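# Lower the held peg gently into the plate's hole

## Task

The left hand already grips a peg hovering a little above a plate, near the plate's hole. Guide the peg down into that hole until it sits on the hole's floor, without forcing or wedging it, since excessive pushing or jamming counts as failure.

## Robot and tools

Robot: two arms, left_arm and right_arm, each ending in a five-finger hand (left_arm has a left hand, right_arm a right hand). Only the left arm matters here; the right arm can stay put, but its numbers must still be sent. Keep the arms from touching each other.

Scene frame: origin at table-top height, halfway between the nominal arm bases; +z up, +x out across the table, left_arm on the +y side. Actual bases: left_arm at (+0.034, +0.316, 0) m, right_arm at (-0.001, -0.342, 0) m, both nearly unrotated. Reported end_effector_position (m) and end_effector_quat_wxyz are in this frame and may be off by a few cm.

Hand point: a point fixed to the palm, 0.05 m in front of it and 0.15 m out from the wrist face. Its +z runs along straight fingers, +y out of the palm; +x crosses the palm toward the thumb on the left hand (away from it on the right). Straight fingertips extend 0.06-0.07 m past the point. A wrist bracket on the little-finger side can strike things.

execute_actions(actions, cameras): actions is a list of actions; each action is a list of up to 15 rows, one row per 1/30 s control step; a short action repeats its final row for the remaining steps. Every row is one flat list of 28 numbers, each in [-1, 1], covering both arms: left_arm dx, dy, dz, rx, ry, rz; left hand little, ring, middle, index, thumb_bend, thumb_turn, force_limit, speed; then the same 14 for right_arm. The six pose numbers are an offset, not a pose: measured from that arm's Hand target as it stood when the action began, along that Hand target's own axes (not scene axes). 1.0 equals 0.6 m of travel or 180 degrees; rx, ry, rz form a single rotation vector. All rows of an action count from the same start, so sending the same offset in a later action moves further. Six zeros re-request the current Hand target. cameras: list of names, ["all"], or []; with an empty actions list all images are returned by default.

Hand numbers: finger and thumb targets, +1 open/straight, -1 closed; thumb_turn -1 puts the thumb opposite the fingers, +1 beside the palm. force_limit maps -1 to about 0 N and +1 to 10 N (15 N for thumb motors). speed rises from near zero at -1 to full at +0.48 and above. Critical: no value means 'unchanged'. To keep the peg held, resend exactly the eight hand numbers last executed for that hand; if none has run yet, send its hand_measured six values plus hand_force_limit and hand_speed. Do the same for the right hand. Changing these accidentally could loosen or drop the peg.

move(target, speed, blend, blocking, cameras): drives each hand point in a straight line. target is one 28-number row, or a list of up to 15 rows; every row is an offset from the Hand targets at the move's start (not chained from the previous row), in those targets' axes, same scale as above. speed: top hand speed in m/s, 0.002 to 4.3, default 0.25 (rotation capped at twice that in rad/s); one value or one per target. blend: corner rounding in m for lists, default 0 (full stop at each). blocking=false returns early while the move continues. Moves do not avoid obstacles; faster moves lag, overshoot and hit harder. The result adds a move: line with an ending such as done (within 10 mm and 2 degrees), off_target, moving, held or fault, plus limits=paced (pose clipped) or limits=held (steps withheld). done or off_target says nothing about contact.

wait(seconds 0 to 10): lets the scene run holding the last command. stop: brakes a running move. zoom_image(camera, region [x0, y0, x1, y1] in pixels, at most 504 by 504): closer look at the newest image of one camera. show_instructions: shows reference pages. finished_scene(scene=1): ends the scene for good; the peg must stay seated without the robot.

Cameras: cam_head_left, cam_head_right, cam_high, cam_low, cam_left_wrist, cam_right_wrist, each 672x504; wrist cameras are fisheye and may lag while moving.

Result lines: Hand target (last commanded pose after clipping; next offsets start here), end_effector_position/quat, joint positions, velocities and torques (torques include gravity and friction, so not a clean contact sign), motor temperatures, hand_measured (motor positions on the command scale), hand_stopped_by (moving, target, force, stalled, fault), hand_load_n (load per motor at the fingertip; dropping to about 0 means the grip was lost), hand_force_limit, hand_speed. Step readings list positions at some steps for execute_actions only.

Behaviour to expect: the hand often rests 1-3 cm (sometimes 5 cm) below or off its commanded pose because of friction and weight; that is not contact. Waiting does not close the gap; the next command asks again, and an extra offset can cover the remainder. Very small moves may not start. Orientation commands are clipped to within 40 degrees of the current one, and even a small turn can shift the point noticeably, so avoid rotating. An arm blocked by something keeps pressing; to relieve it, command a target back beyond the hand point (for example slightly upward).

Approach: look at the cameras and zoom to align the peg over the hole, correct x/y with small offsets, then descend slowly in small steps, checking for resistance (hand stopped short, loads rising). Never drive far below the contact point. Avoid drops, fast swings, hard hits on the table or plate, and squeezing a finger hard. Motors heat under load or when pushing toward unreachable poses; at 85 °C a MOTOR HOT line appears, and at 100 °C the arm goes limp for a while.

Each tool is called after "Call:" as a command line: name --argument value for each argument, lists and objects as JSON in quotes; but a table of rows of numbers goes row by row, as --pt "numbers of a row", without its own name.

Reference images:

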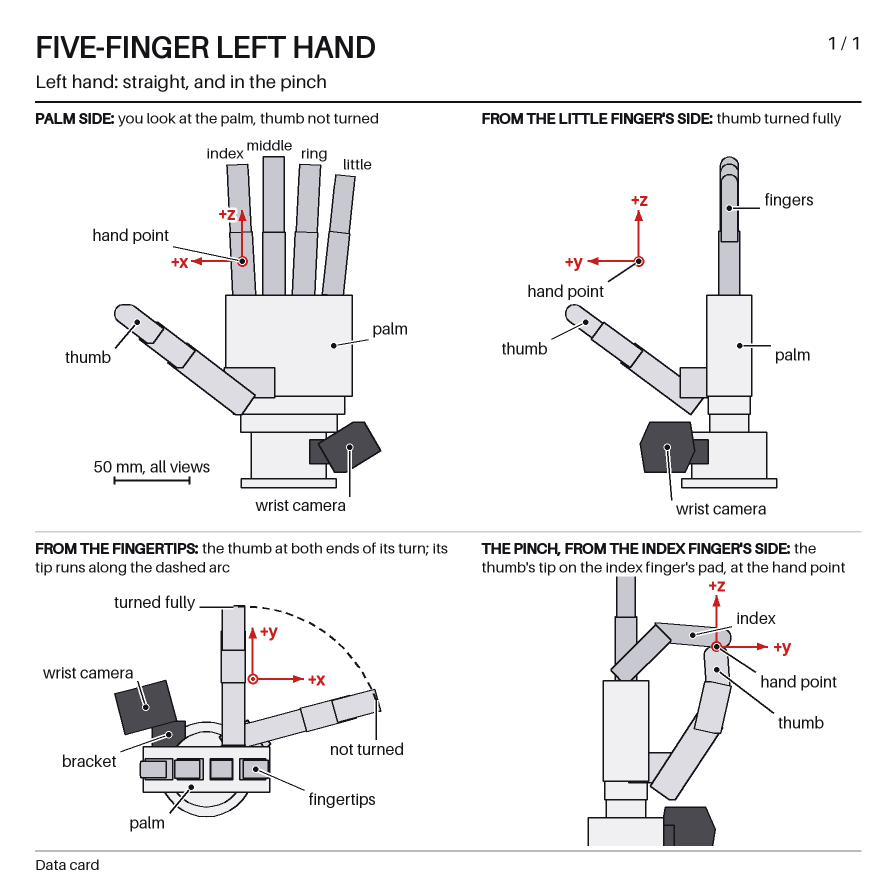

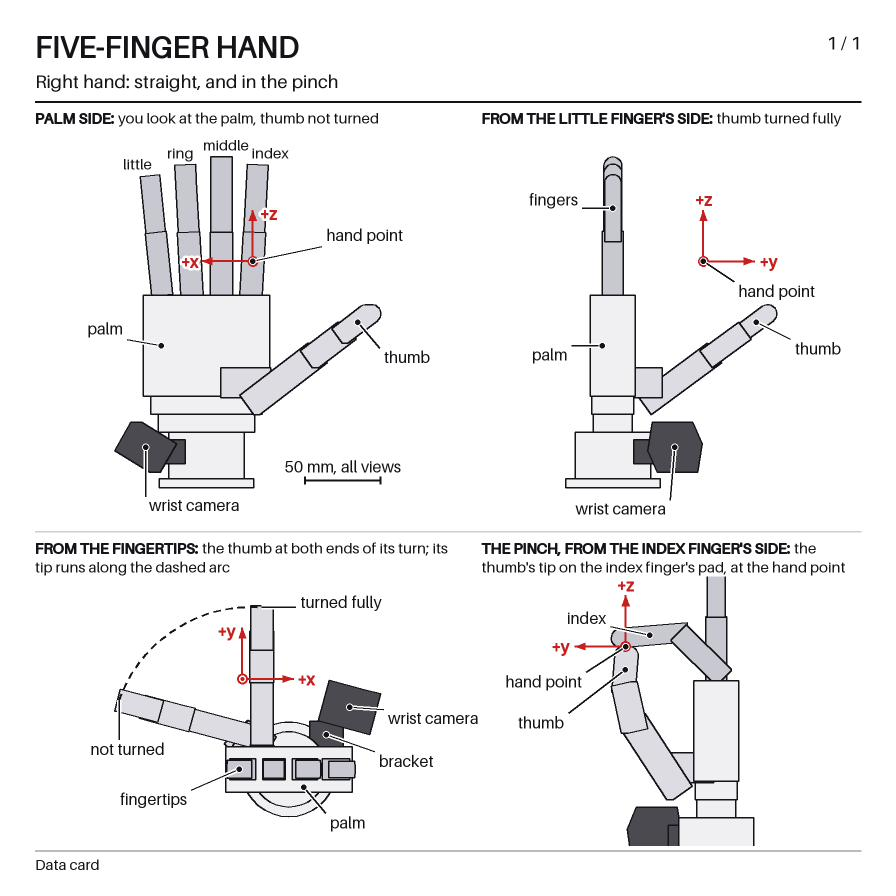

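## Session

Call:
execute_actions --actions '[]'

Scene clock: 0.00 s.
left_arm: end_effector_position=(+0.4209, +0.0965, +0.1695) hand_measured=(-1.000, -1.000, +0.272, +0.256, +0.324, -0.948) hand_load_n=(+0.0, +0.0, +6.5, +12.5, +13.0, -1.0) hand_stopped_by=(target, target, force, force, target, target) hand_force_limit=1.00 hand_speed=-0.90 end_effector_quat_wxyz=(+0.248, -0.458, +0.756, -0.397) | right_arm: end_effector_position=(+0.5416, -0.3357, +0.4322) hand_measured=(+1.000, +1.000, +1.000, +1.000, +1.000, +1.000) hand_load_n=(+0.0, +0.0, +0.0, +0.0, +0.0, +0.0) hand_stopped_by=(target, target, target, target, target, target) hand_force_limit=0.00 hand_speed=-0.80 end_effector_quat_wxyz=(+0.489, -0.489, +0.511, -0.511)
Joint positions: left_arm=[-0.426 1.056 0.728 -0.27 0.022 0.029] | right_arm=[0 1.047 1.047 0 0 0]
Joint velocities: within noise
Joint torques (N m): no reading
Motor temperatures (°C): left_arm=[27 27 27 29 27 28] | right_arm=[25 31 33 32 29 27]
Heat: left arm: hottest wrist pitch 29 °C; right arm: hottest elbow 33 °C.
Hand target: left_arm +0.4294, +0.0925, +0.1862; +0.256, -0.454, +0.749, -0.409 | right_arm +0.5433, -0.3357, +0.4516; +0.497, -0.481, +0.502, -0.519

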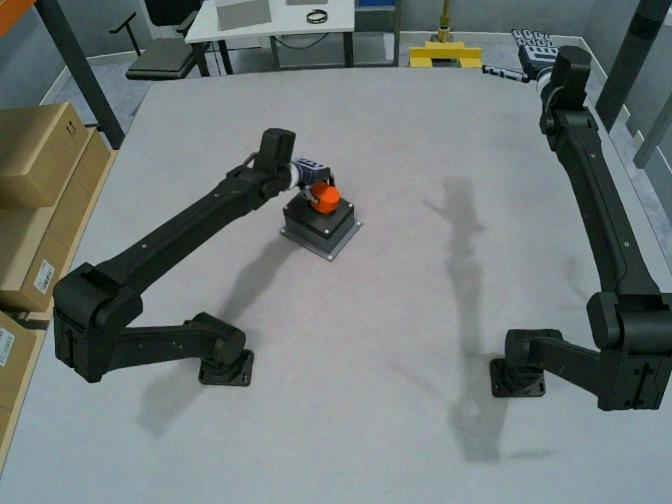

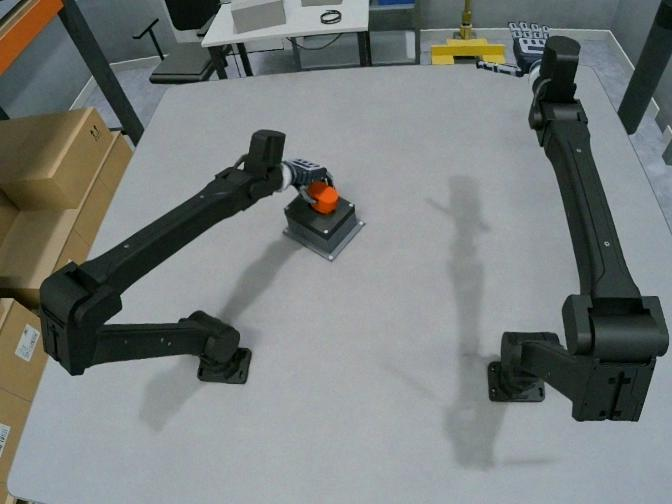

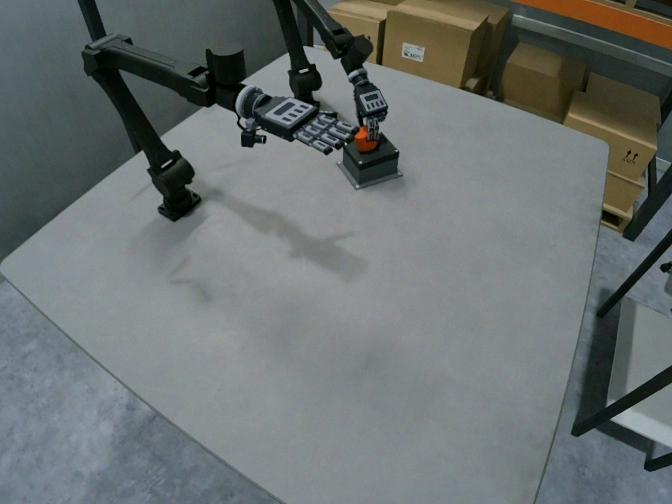

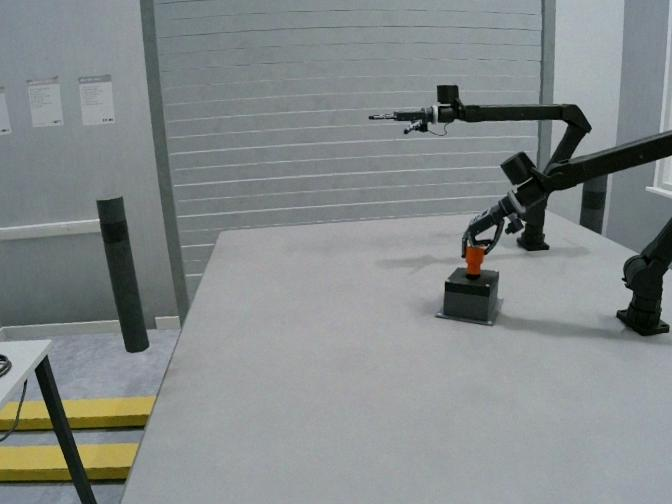

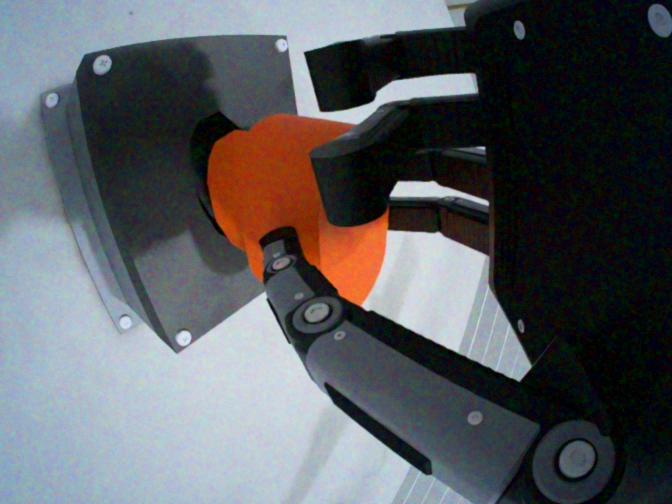

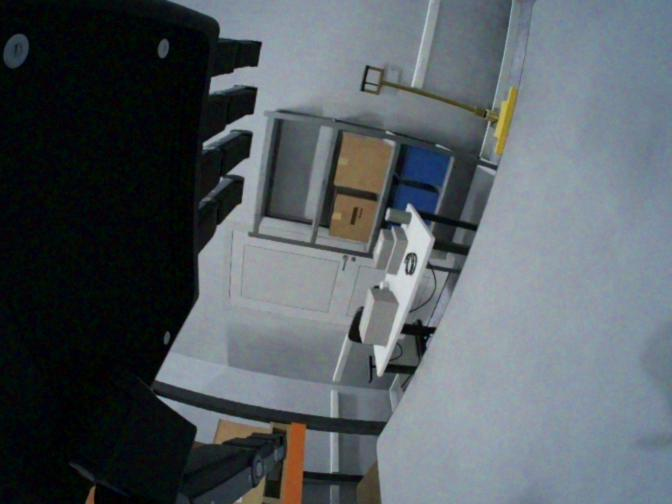

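Call:
zoom_image --camera "cam_left_wrist" --region '[40, 20, 460, 370]'

Call:
zoom_image --camera "cam_low" --region '[420, 180, 540, 340]'

Call:
zoom_image --camera "cam_head_left" --region '[260, 140, 380, 270]'

Call:
zoom_image --camera "cam_high" --region '[320, 60, 420, 200]'

Scaled by 1.200 from the camera's 672x504 image, which has a finer 960x720 frame.

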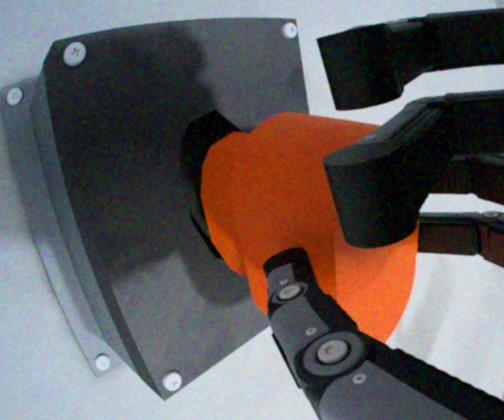

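Scaled by 3.150 from the camera's 672x504 image, which has a finer 960x720 frame.

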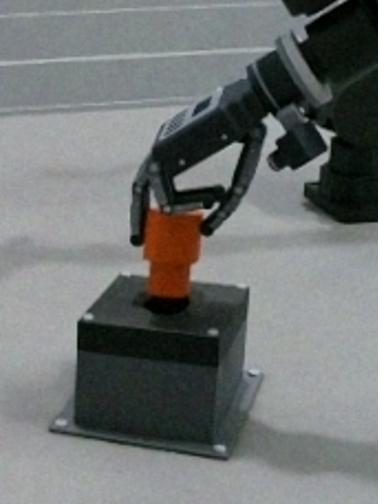

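Scaled by 3.877 from the camera's 672x504 image, which has a finer 960x720 frame.

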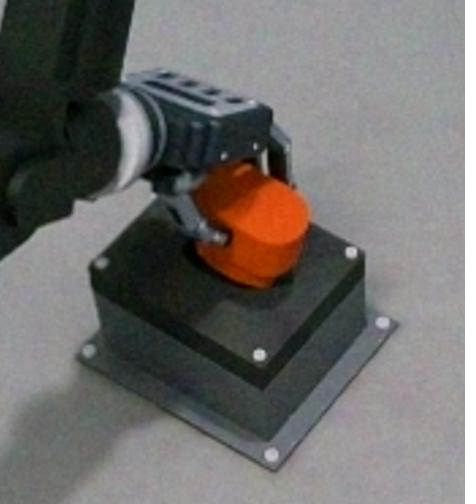

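Scaled by 3.600 from the camera's 672x504 image, which has a finer 960x720 frame.

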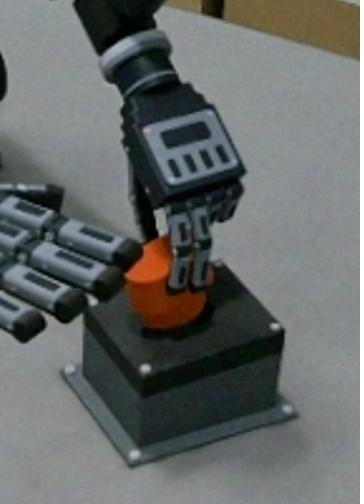

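Call:
zoom_image --camera "cam_left_wrist" --region '[160, 90, 320, 270]'

Call:
zoom_image --camera "cam_low" --region '[440, 235, 505, 290]'

Call:
zoom_image --camera "cam_head_left" --region '[295, 175, 355, 225]'

Call:
zoom_image --camera "cam_head_right" --region '[275, 165, 365, 265]'

Call:
zoom_image --camera "cam_high" --region '[340, 115, 400, 165]'

Scaled by 2.800 from the camera's 672x504 image, which has a finer 960x720 frame.

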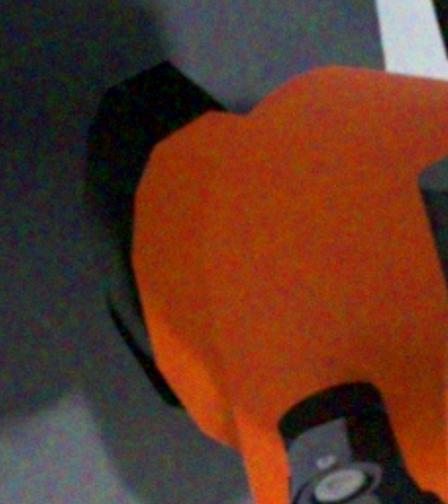

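Scaled by 7.754 from the camera's 672x504 image, which has a finer 960x720 frame.

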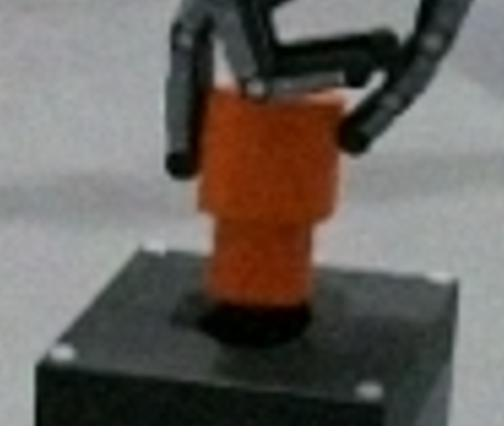

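Scaled by 8.400 from the camera's 672x504 image, which has a finer 960x720 frame.

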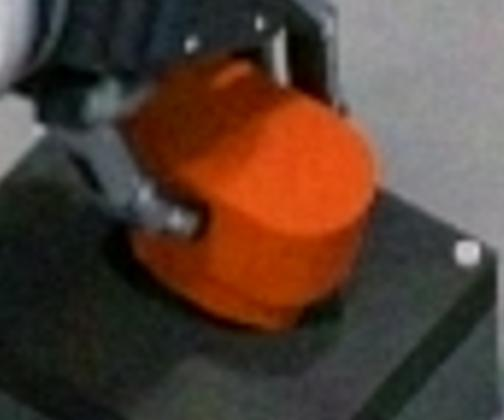

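Scaled by 5.040 from the camera's 672x504 image, which has a finer 960x720 frame.

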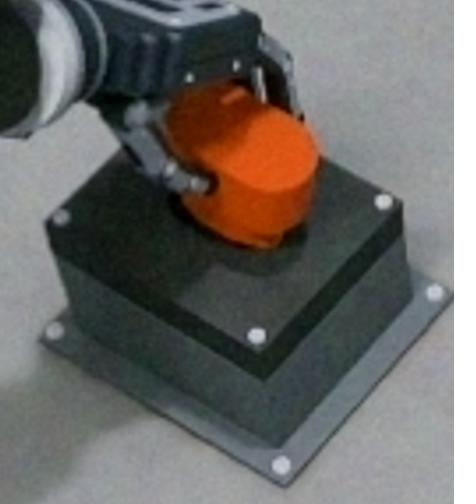

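Scaled by 8.400 from the camera's 672x504 image, which has a finer 960x720 frame.

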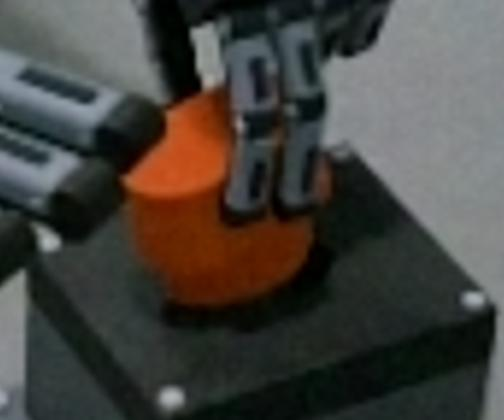

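Call:
move --target '[-0.0012,-0.0845,-0.0534,0,0,0,-1,-1,0.272,0.256,0.324,-0.948,1.0,-0.9,0,0,0,0,0,0,1,1,1,1,1,1,0,-0.8]' --speed 0.08 --cameras '["all"]'

Scene clock: 57.47 s.
left_arm: end_effector_position=(+0.4118, +0.1008, +0.1986) hand_measured=(-1.000, -1.000, +0.272, +0.258, +0.330, -0.948) hand_load_n=(+0.0, +0.0, +6.5, +10.5, +11.5, -1.0) hand_stopped_by=(target, target, force, force, target, target) hand_force_limit=1.00 hand_speed=-0.90 end_effector_quat_wxyz=(+0.235, -0.465, +0.766, -0.377) | right_arm: end_effector_position=(+0.5416, -0.3357, +0.4322) hand_measured=(+1.000, +1.000, +1.000, +1.000, +1.000, +1.000) hand_load_n=(+0.0, +0.0, +0.0, +0.0, +0.0, +0.0) hand_stopped_by=(target, target, target, target, target, target) hand_force_limit=0.00 hand_speed=-0.80 end_effector_quat_wxyz=(+0.489, -0.489, +0.511, -0.511)
Joint positions: left_arm=[-0.426 1.026 0.814 -0.438 0.022 0.029] | right_arm=[0 1.047 1.047 0 0 0]
Joint torques (N m): left_arm=[-0.79 -8.94 12.89 1.48 0.1 0.04] | right_arm=[-0.21 -6.53 13.57 1.48 0 -0.07]
Motor temperatures (°C): left_arm=[27 27 35 29 25 27] | right_arm=[25 31 49 31 28 27]
Heat: left arm: hottest elbow 35 °C; right arm: hottest elbow 49 °C.
Hand target: left_arm +0.4293, +0.0925, +0.2463; +0.256, -0.454, +0.749, -0.409 | right_arm +0.5433, -0.3357, +0.4516; +0.497, -0.481, +0.502, -0.519
Off the commanded pose: left_arm 0.051 m, 5 deg | right_arm 0.019 m, 2 deg.
move: off_target (left_arm, right_arm)
camera_calibration:
cam_left_wrist: T_world_to_cam=[[0.420863, -0.490384, 0.76315, -0.274639], [-0.845733, -0.516349, 0.134611, 0.376533], [0.328041, -0.702074, -0.632045, 0.175259], [0, 0, 0, 1]] pos_world=[0.376539, 0.182789, 0.269678]

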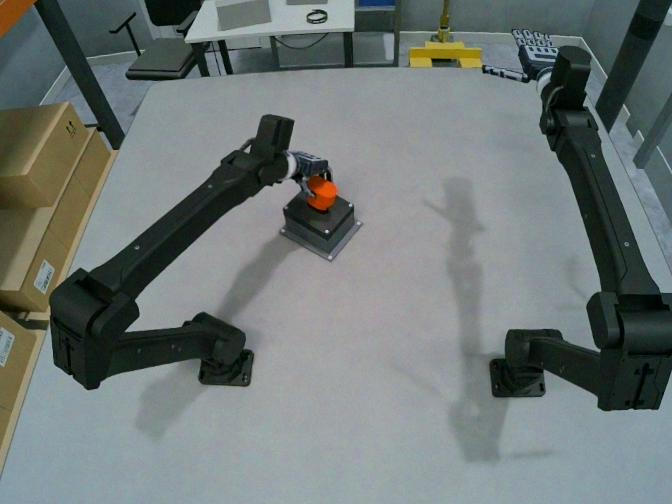

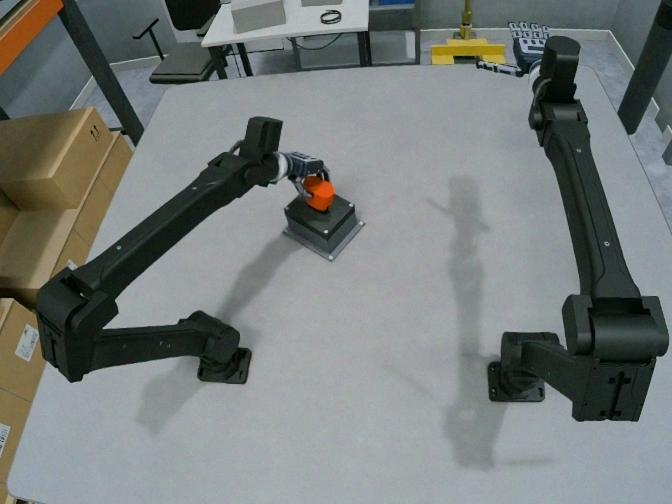

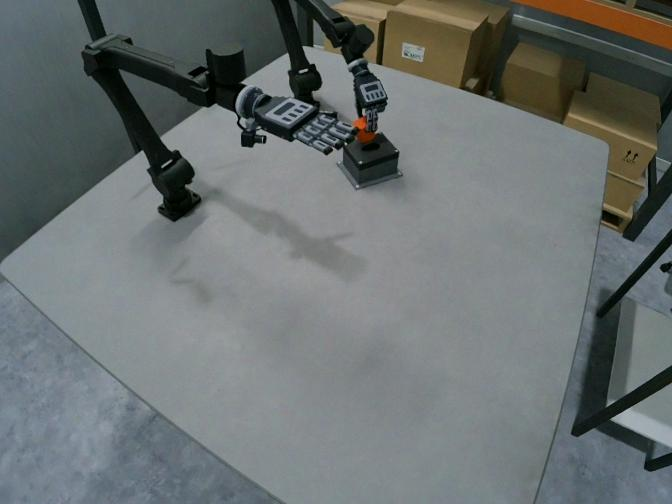

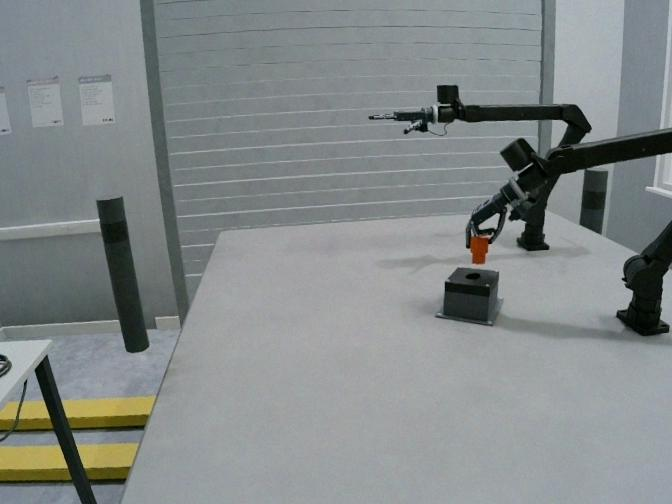

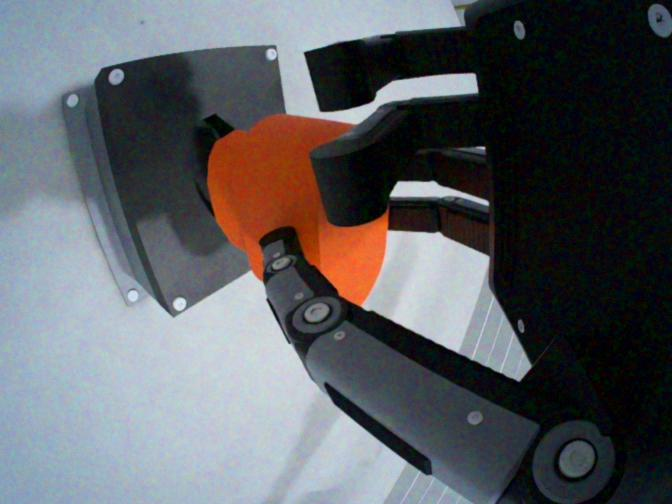

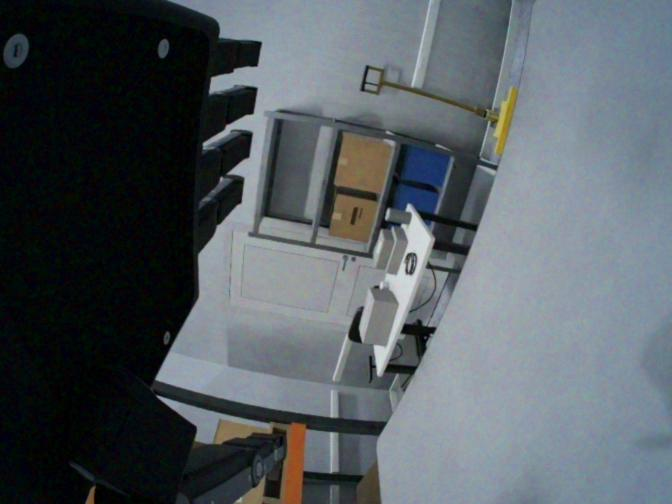

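Call:
zoom_image --camera "cam_low" --region '[435, 220, 510, 330]'

Call:
zoom_image --camera "cam_high" --region '[335, 105, 410, 195]'

Call:
zoom_image --camera "cam_head_left" --region '[275, 165, 365, 265]'

Call:
zoom_image --camera "cam_left_wrist" --region '[60, 20, 340, 330]'

Scaled by 4.582 from the camera's 672x504 image, which has a finer 960x720 frame.

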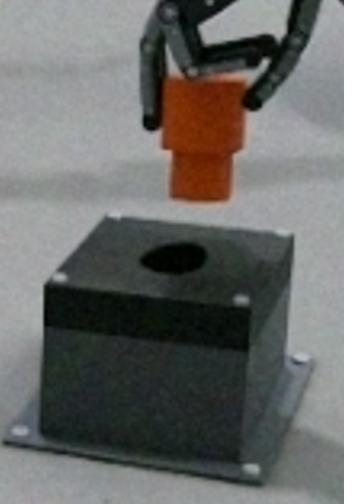

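Scaled by 5.600 from the camera's 672x504 image, which has a finer 960x720 frame.

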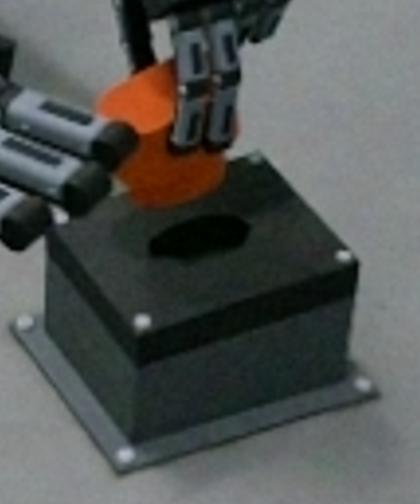

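Scaled by 5.040 from the camera's 672x504 image, which has a finer 960x720 frame.

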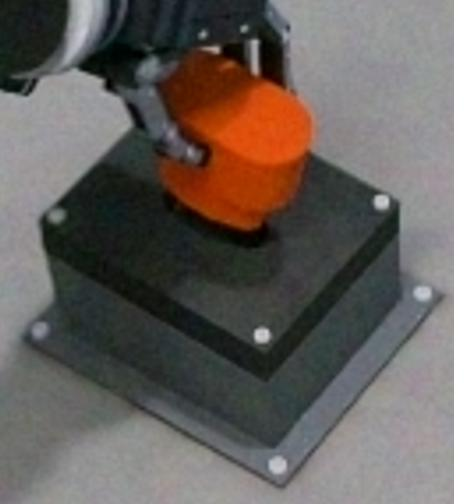

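Scaled by 1.626 from the camera's 672x504 image, which has a finer 960x720 frame.

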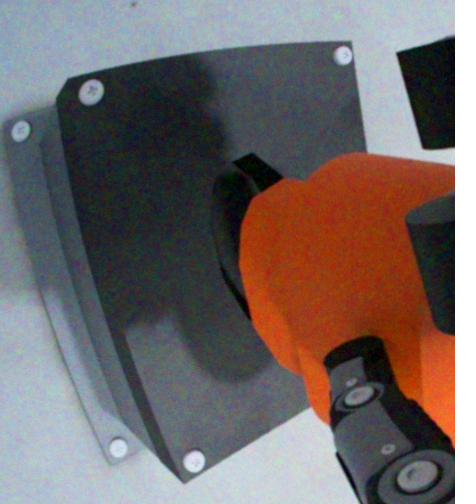

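Call:
zoom_image --camera "cam_left_wrist" --region '[180, 100, 300, 190]'

Call:
zoom_image --camera "cam_left_wrist" --region '[180, 175, 300, 265]'

Call:
zoom_image --camera "cam_low" --region '[450, 225, 510, 300]'

Call:
zoom_image --camera "cam_high" --region '[345, 105, 395, 165]'

Scaled by 4.200 from the camera's 672x504 image, which has a finer 960x720 frame.

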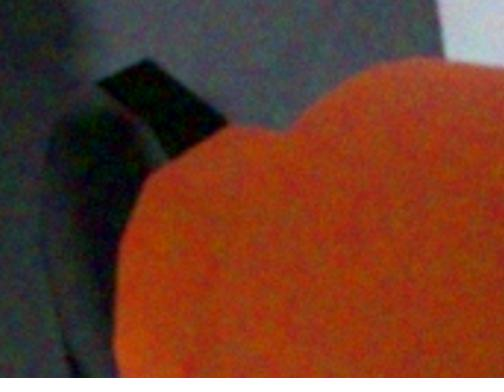

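Scaled by 4.200 from the camera's 672x504 image, which has a finer 960x720 frame.

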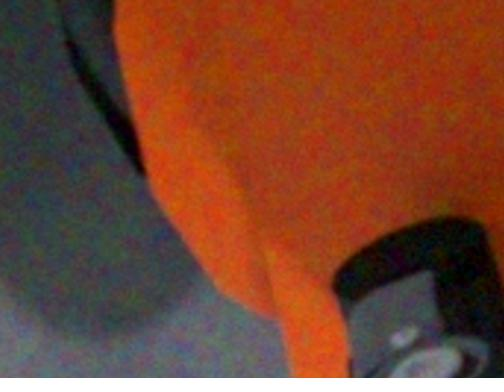

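Scaled by 6.720 from the camera's 672x504 image, which has a finer 960x720 frame.

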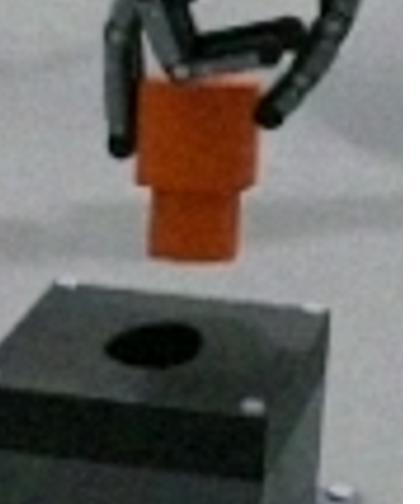

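Scaled by 8.400 from the camera's 672x504 image, which has a finer 960x720 frame.

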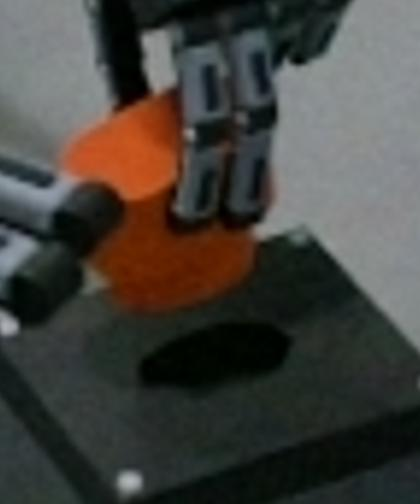

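Call:
move --target '[0.0098,-0.0803,0.0332,0,0,0,-1,-1,0.272,0.256,0.324,-0.948,1.0,-0.9,0,0,0,0,0,0,1,1,1,1,1,1,0,-0.8]' --speed 0.1 --cameras '["cam_left_wrist","cam_low","cam_high","cam_head_left"]'

Call:
zoom_image --camera "cam_left_wrist" --region '[60, 40, 310, 260]'

Scene clock: 173.33 s.
left_arm: end_effector_position=(+0.4478, +0.0820, +0.2362) hand_measured=(-1.000, -1.000, +0.272, +0.258, +0.330, -0.948) hand_load_n=(+0.0, +0.0, +6.5, +10.5, +12.0, -1.0) hand_stopped_by=(target, target, force, force, target, target) hand_force_limit=1.00 hand_speed=-0.90 end_effector_quat_wxyz=(+0.243, -0.462, +0.762, -0.382) | right_arm: end_effector_position=(+0.5416, -0.3357, +0.4322) hand_measured=(+1.000, +1.000, +1.000, +1.000, +1.000, +1.000) hand_load_n=(+0.0, +0.0, +0.0, +0.0, +0.0, +0.0) hand_stopped_by=(target, target, target, target, target, target) hand_force_limit=0.00 hand_speed=-0.80 end_effector_quat_wxyz=(+0.489, -0.489, +0.511, -0.511)
Joint positions: left_arm=[-0.435 1.114 0.964 -0.481 0.008 0.028] | right_arm=[0 1.047 1.047 0 0 0]
Joint torques (N m): left_arm=[-1.49 -8.23 13.26 1.51 -0.04 -0.09] | right_arm=[-0.21 -6.48 13.57 1.48 0.01 -0.07]
Motor temperatures (°C): left_arm=[27 28 45 29 24 26] | right_arm=[25 31 56 30 26 26]
Heat: left arm: hottest elbow 45 °C; right arm: hottest elbow 56 °C.
Hand target: left_arm +0.4642, +0.0675, +0.2763; +0.256, -0.454, +0.749, -0.409 | right_arm +0.5433, -0.3357, +0.4516; +0.497, -0.481, +0.502, -0.519
Off the commanded pose: left_arm 0.046 m, 4 deg | right_arm 0.019 m, 2 deg.
move: off_target (left_arm, right_arm)
camera_calibration:
cam_left_wrist: T_world_to_cam=[[0.405974, -0.487226, 0.773173, -0.323731], [-0.846812, -0.518689, 0.11778, 0.396893], [0.34365, -0.702547, -0.623163, 0.164916], [0, 0, 0, 1]] pos_world=[0.410847, 0.163995, 0.306323]
Images, in order (width x height): cam_head_left 672x504, cam_high 672x504, cam_low 672x504, cam_left_wrist 672x504.

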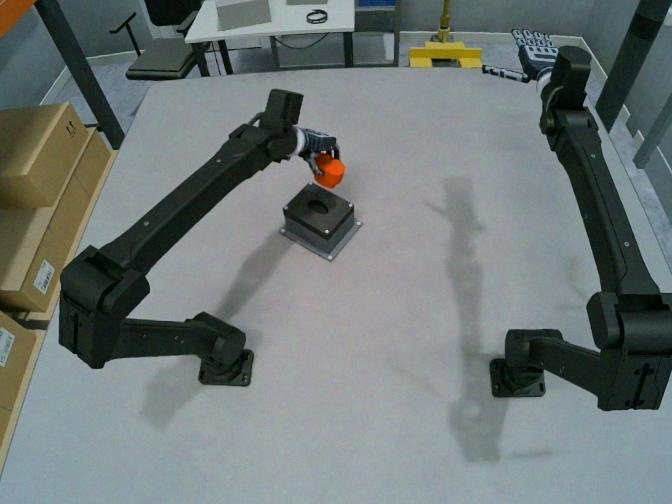

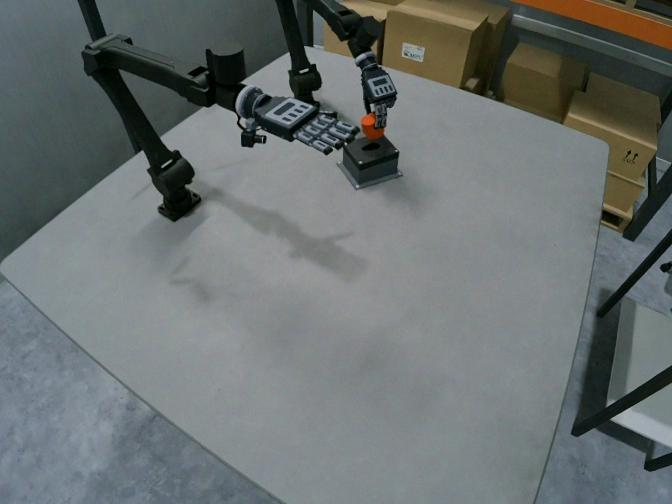

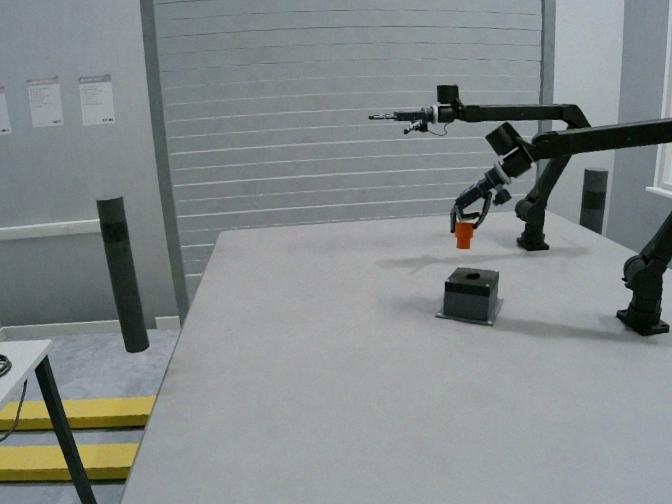

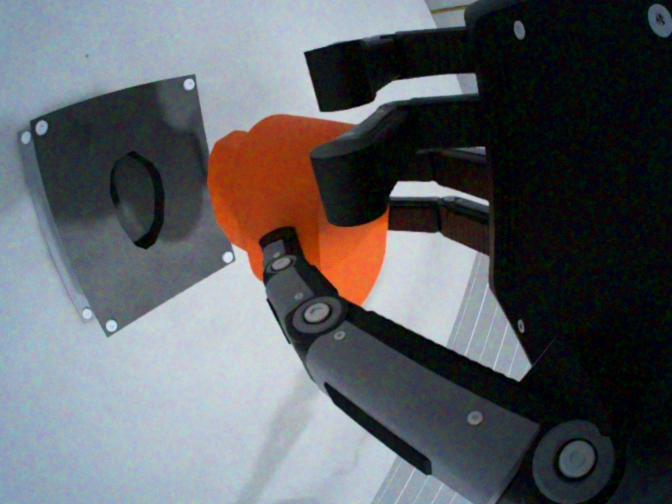

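Scaled by 2.016 from the camera's 672x504 image, which has a finer 960x720 frame.

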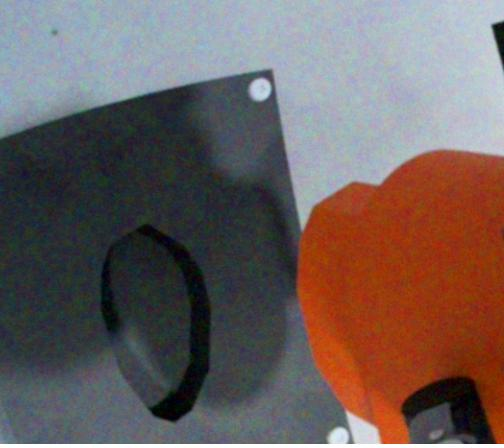

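Excellent view.

Call:
zoom_image --camera "cam_left_wrist" --region '[95, 140, 185, 260]'

Call:
zoom_image --camera "cam_left_wrist" --region '[190, 110, 290, 270]'

Call:
zoom_image --camera "cam_head_left" --region '[280, 140, 365, 245]'

Call:
zoom_image --camera "cam_low" --region '[435, 210, 510, 300]'

Call:
zoom_image --camera "cam_high" --region '[335, 95, 410, 170]'

Scaled by 4.200 from the camera's 672x504 image, which has a finer 960x720 frame.

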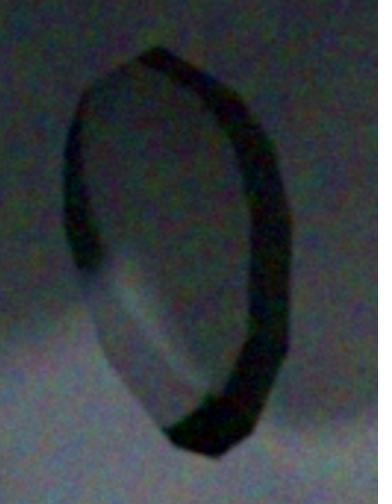

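Scaled by 3.150 from the camera's 672x504 image, which has a finer 960x720 frame.

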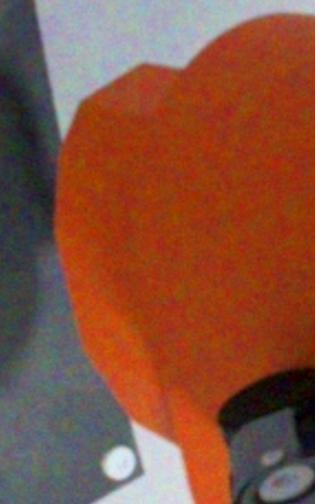

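Scaled by 4.800 from the camera's 672x504 image, which has a finer 960x720 frame.

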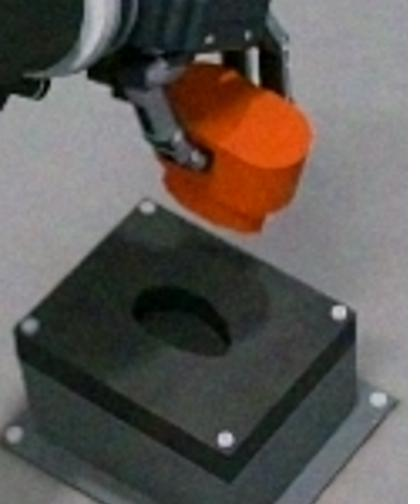

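Scaled by 5.600 from the camera's 672x504 image, which has a finer 960x720 frame.

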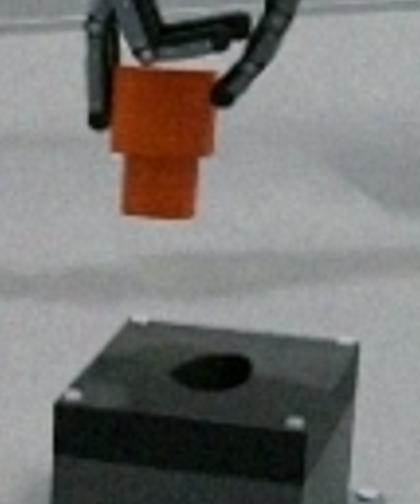

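Scaled by 6.720 from the camera's 672x504 image, which has a finer 960x720 frame.

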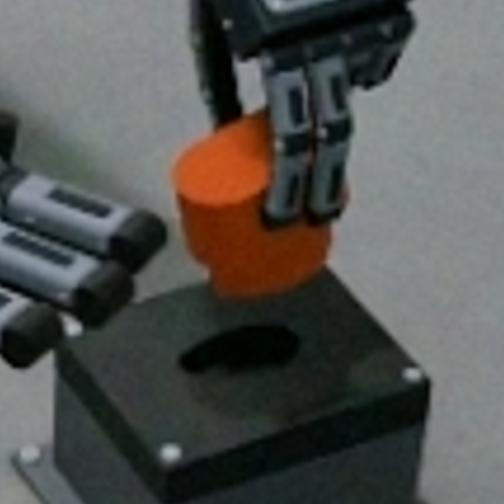

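Call:
zoom_image --camera "cam_high" --region '[355, 105, 395, 145]'

Call:
zoom_image --camera "cam_head_left" --region '[308, 150, 350, 192]'

Call:
zoom_image --camera "cam_low" --region '[445, 215, 485, 255]'

Call:
zoom_image --camera "cam_left_wrist" --region '[195, 100, 275, 180]'

Call:
zoom_image --camera "cam_left_wrist" --region '[195, 180, 275, 260]'

Scaled by 12.600 from the camera's 672x504 image, which has a finer 960x720 frame.

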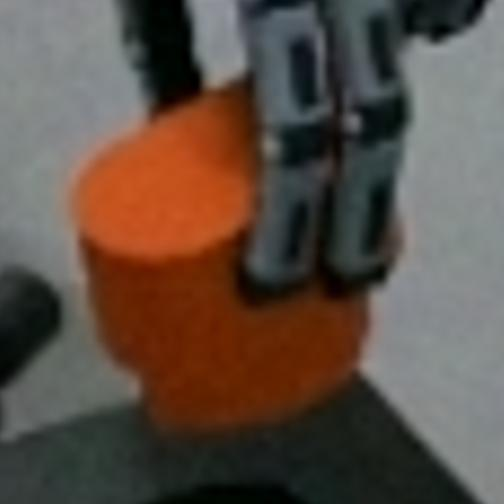

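Scaled by 12.000 from the camera's 672x504 image, which has a finer 960x720 frame.

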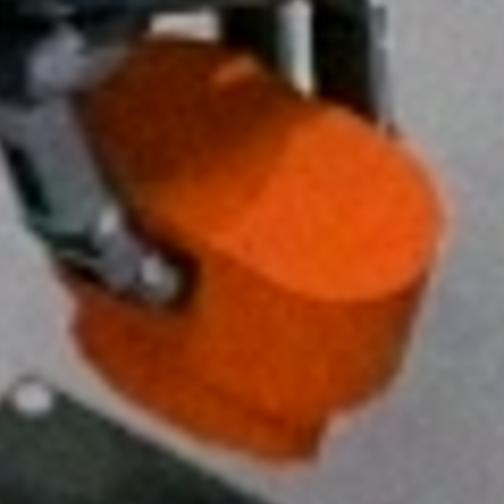

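Scaled by 12.600 from the camera's 672x504 image, which has a finer 960x720 frame.

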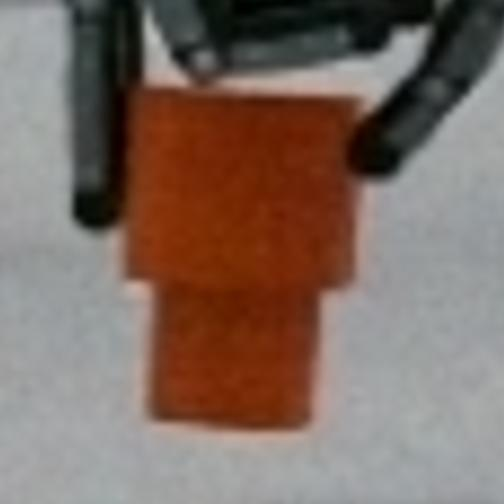

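Scaled by 6.300 from the camera's 672x504 image, which has a finer 960x720 frame.

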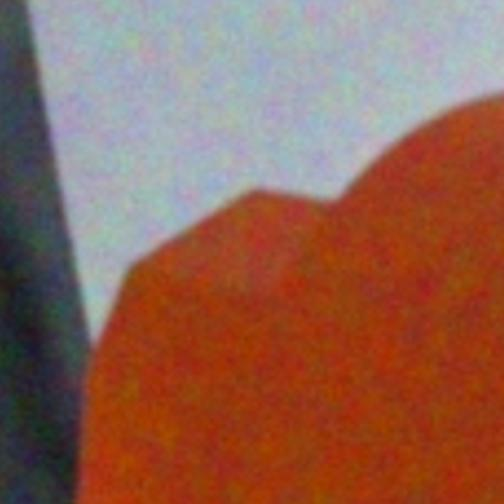

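Scaled by 6.300 from the camera's 672x504 image, which has a finer 960x720 frame.

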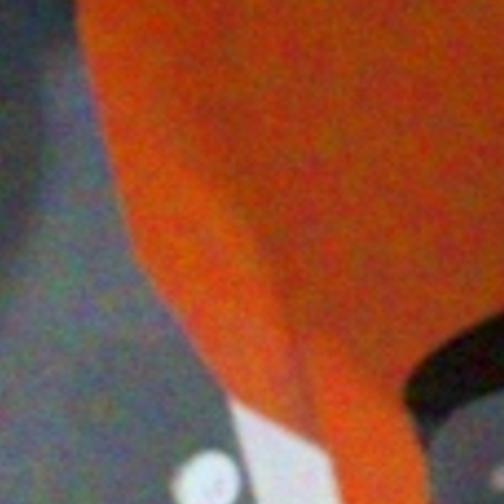

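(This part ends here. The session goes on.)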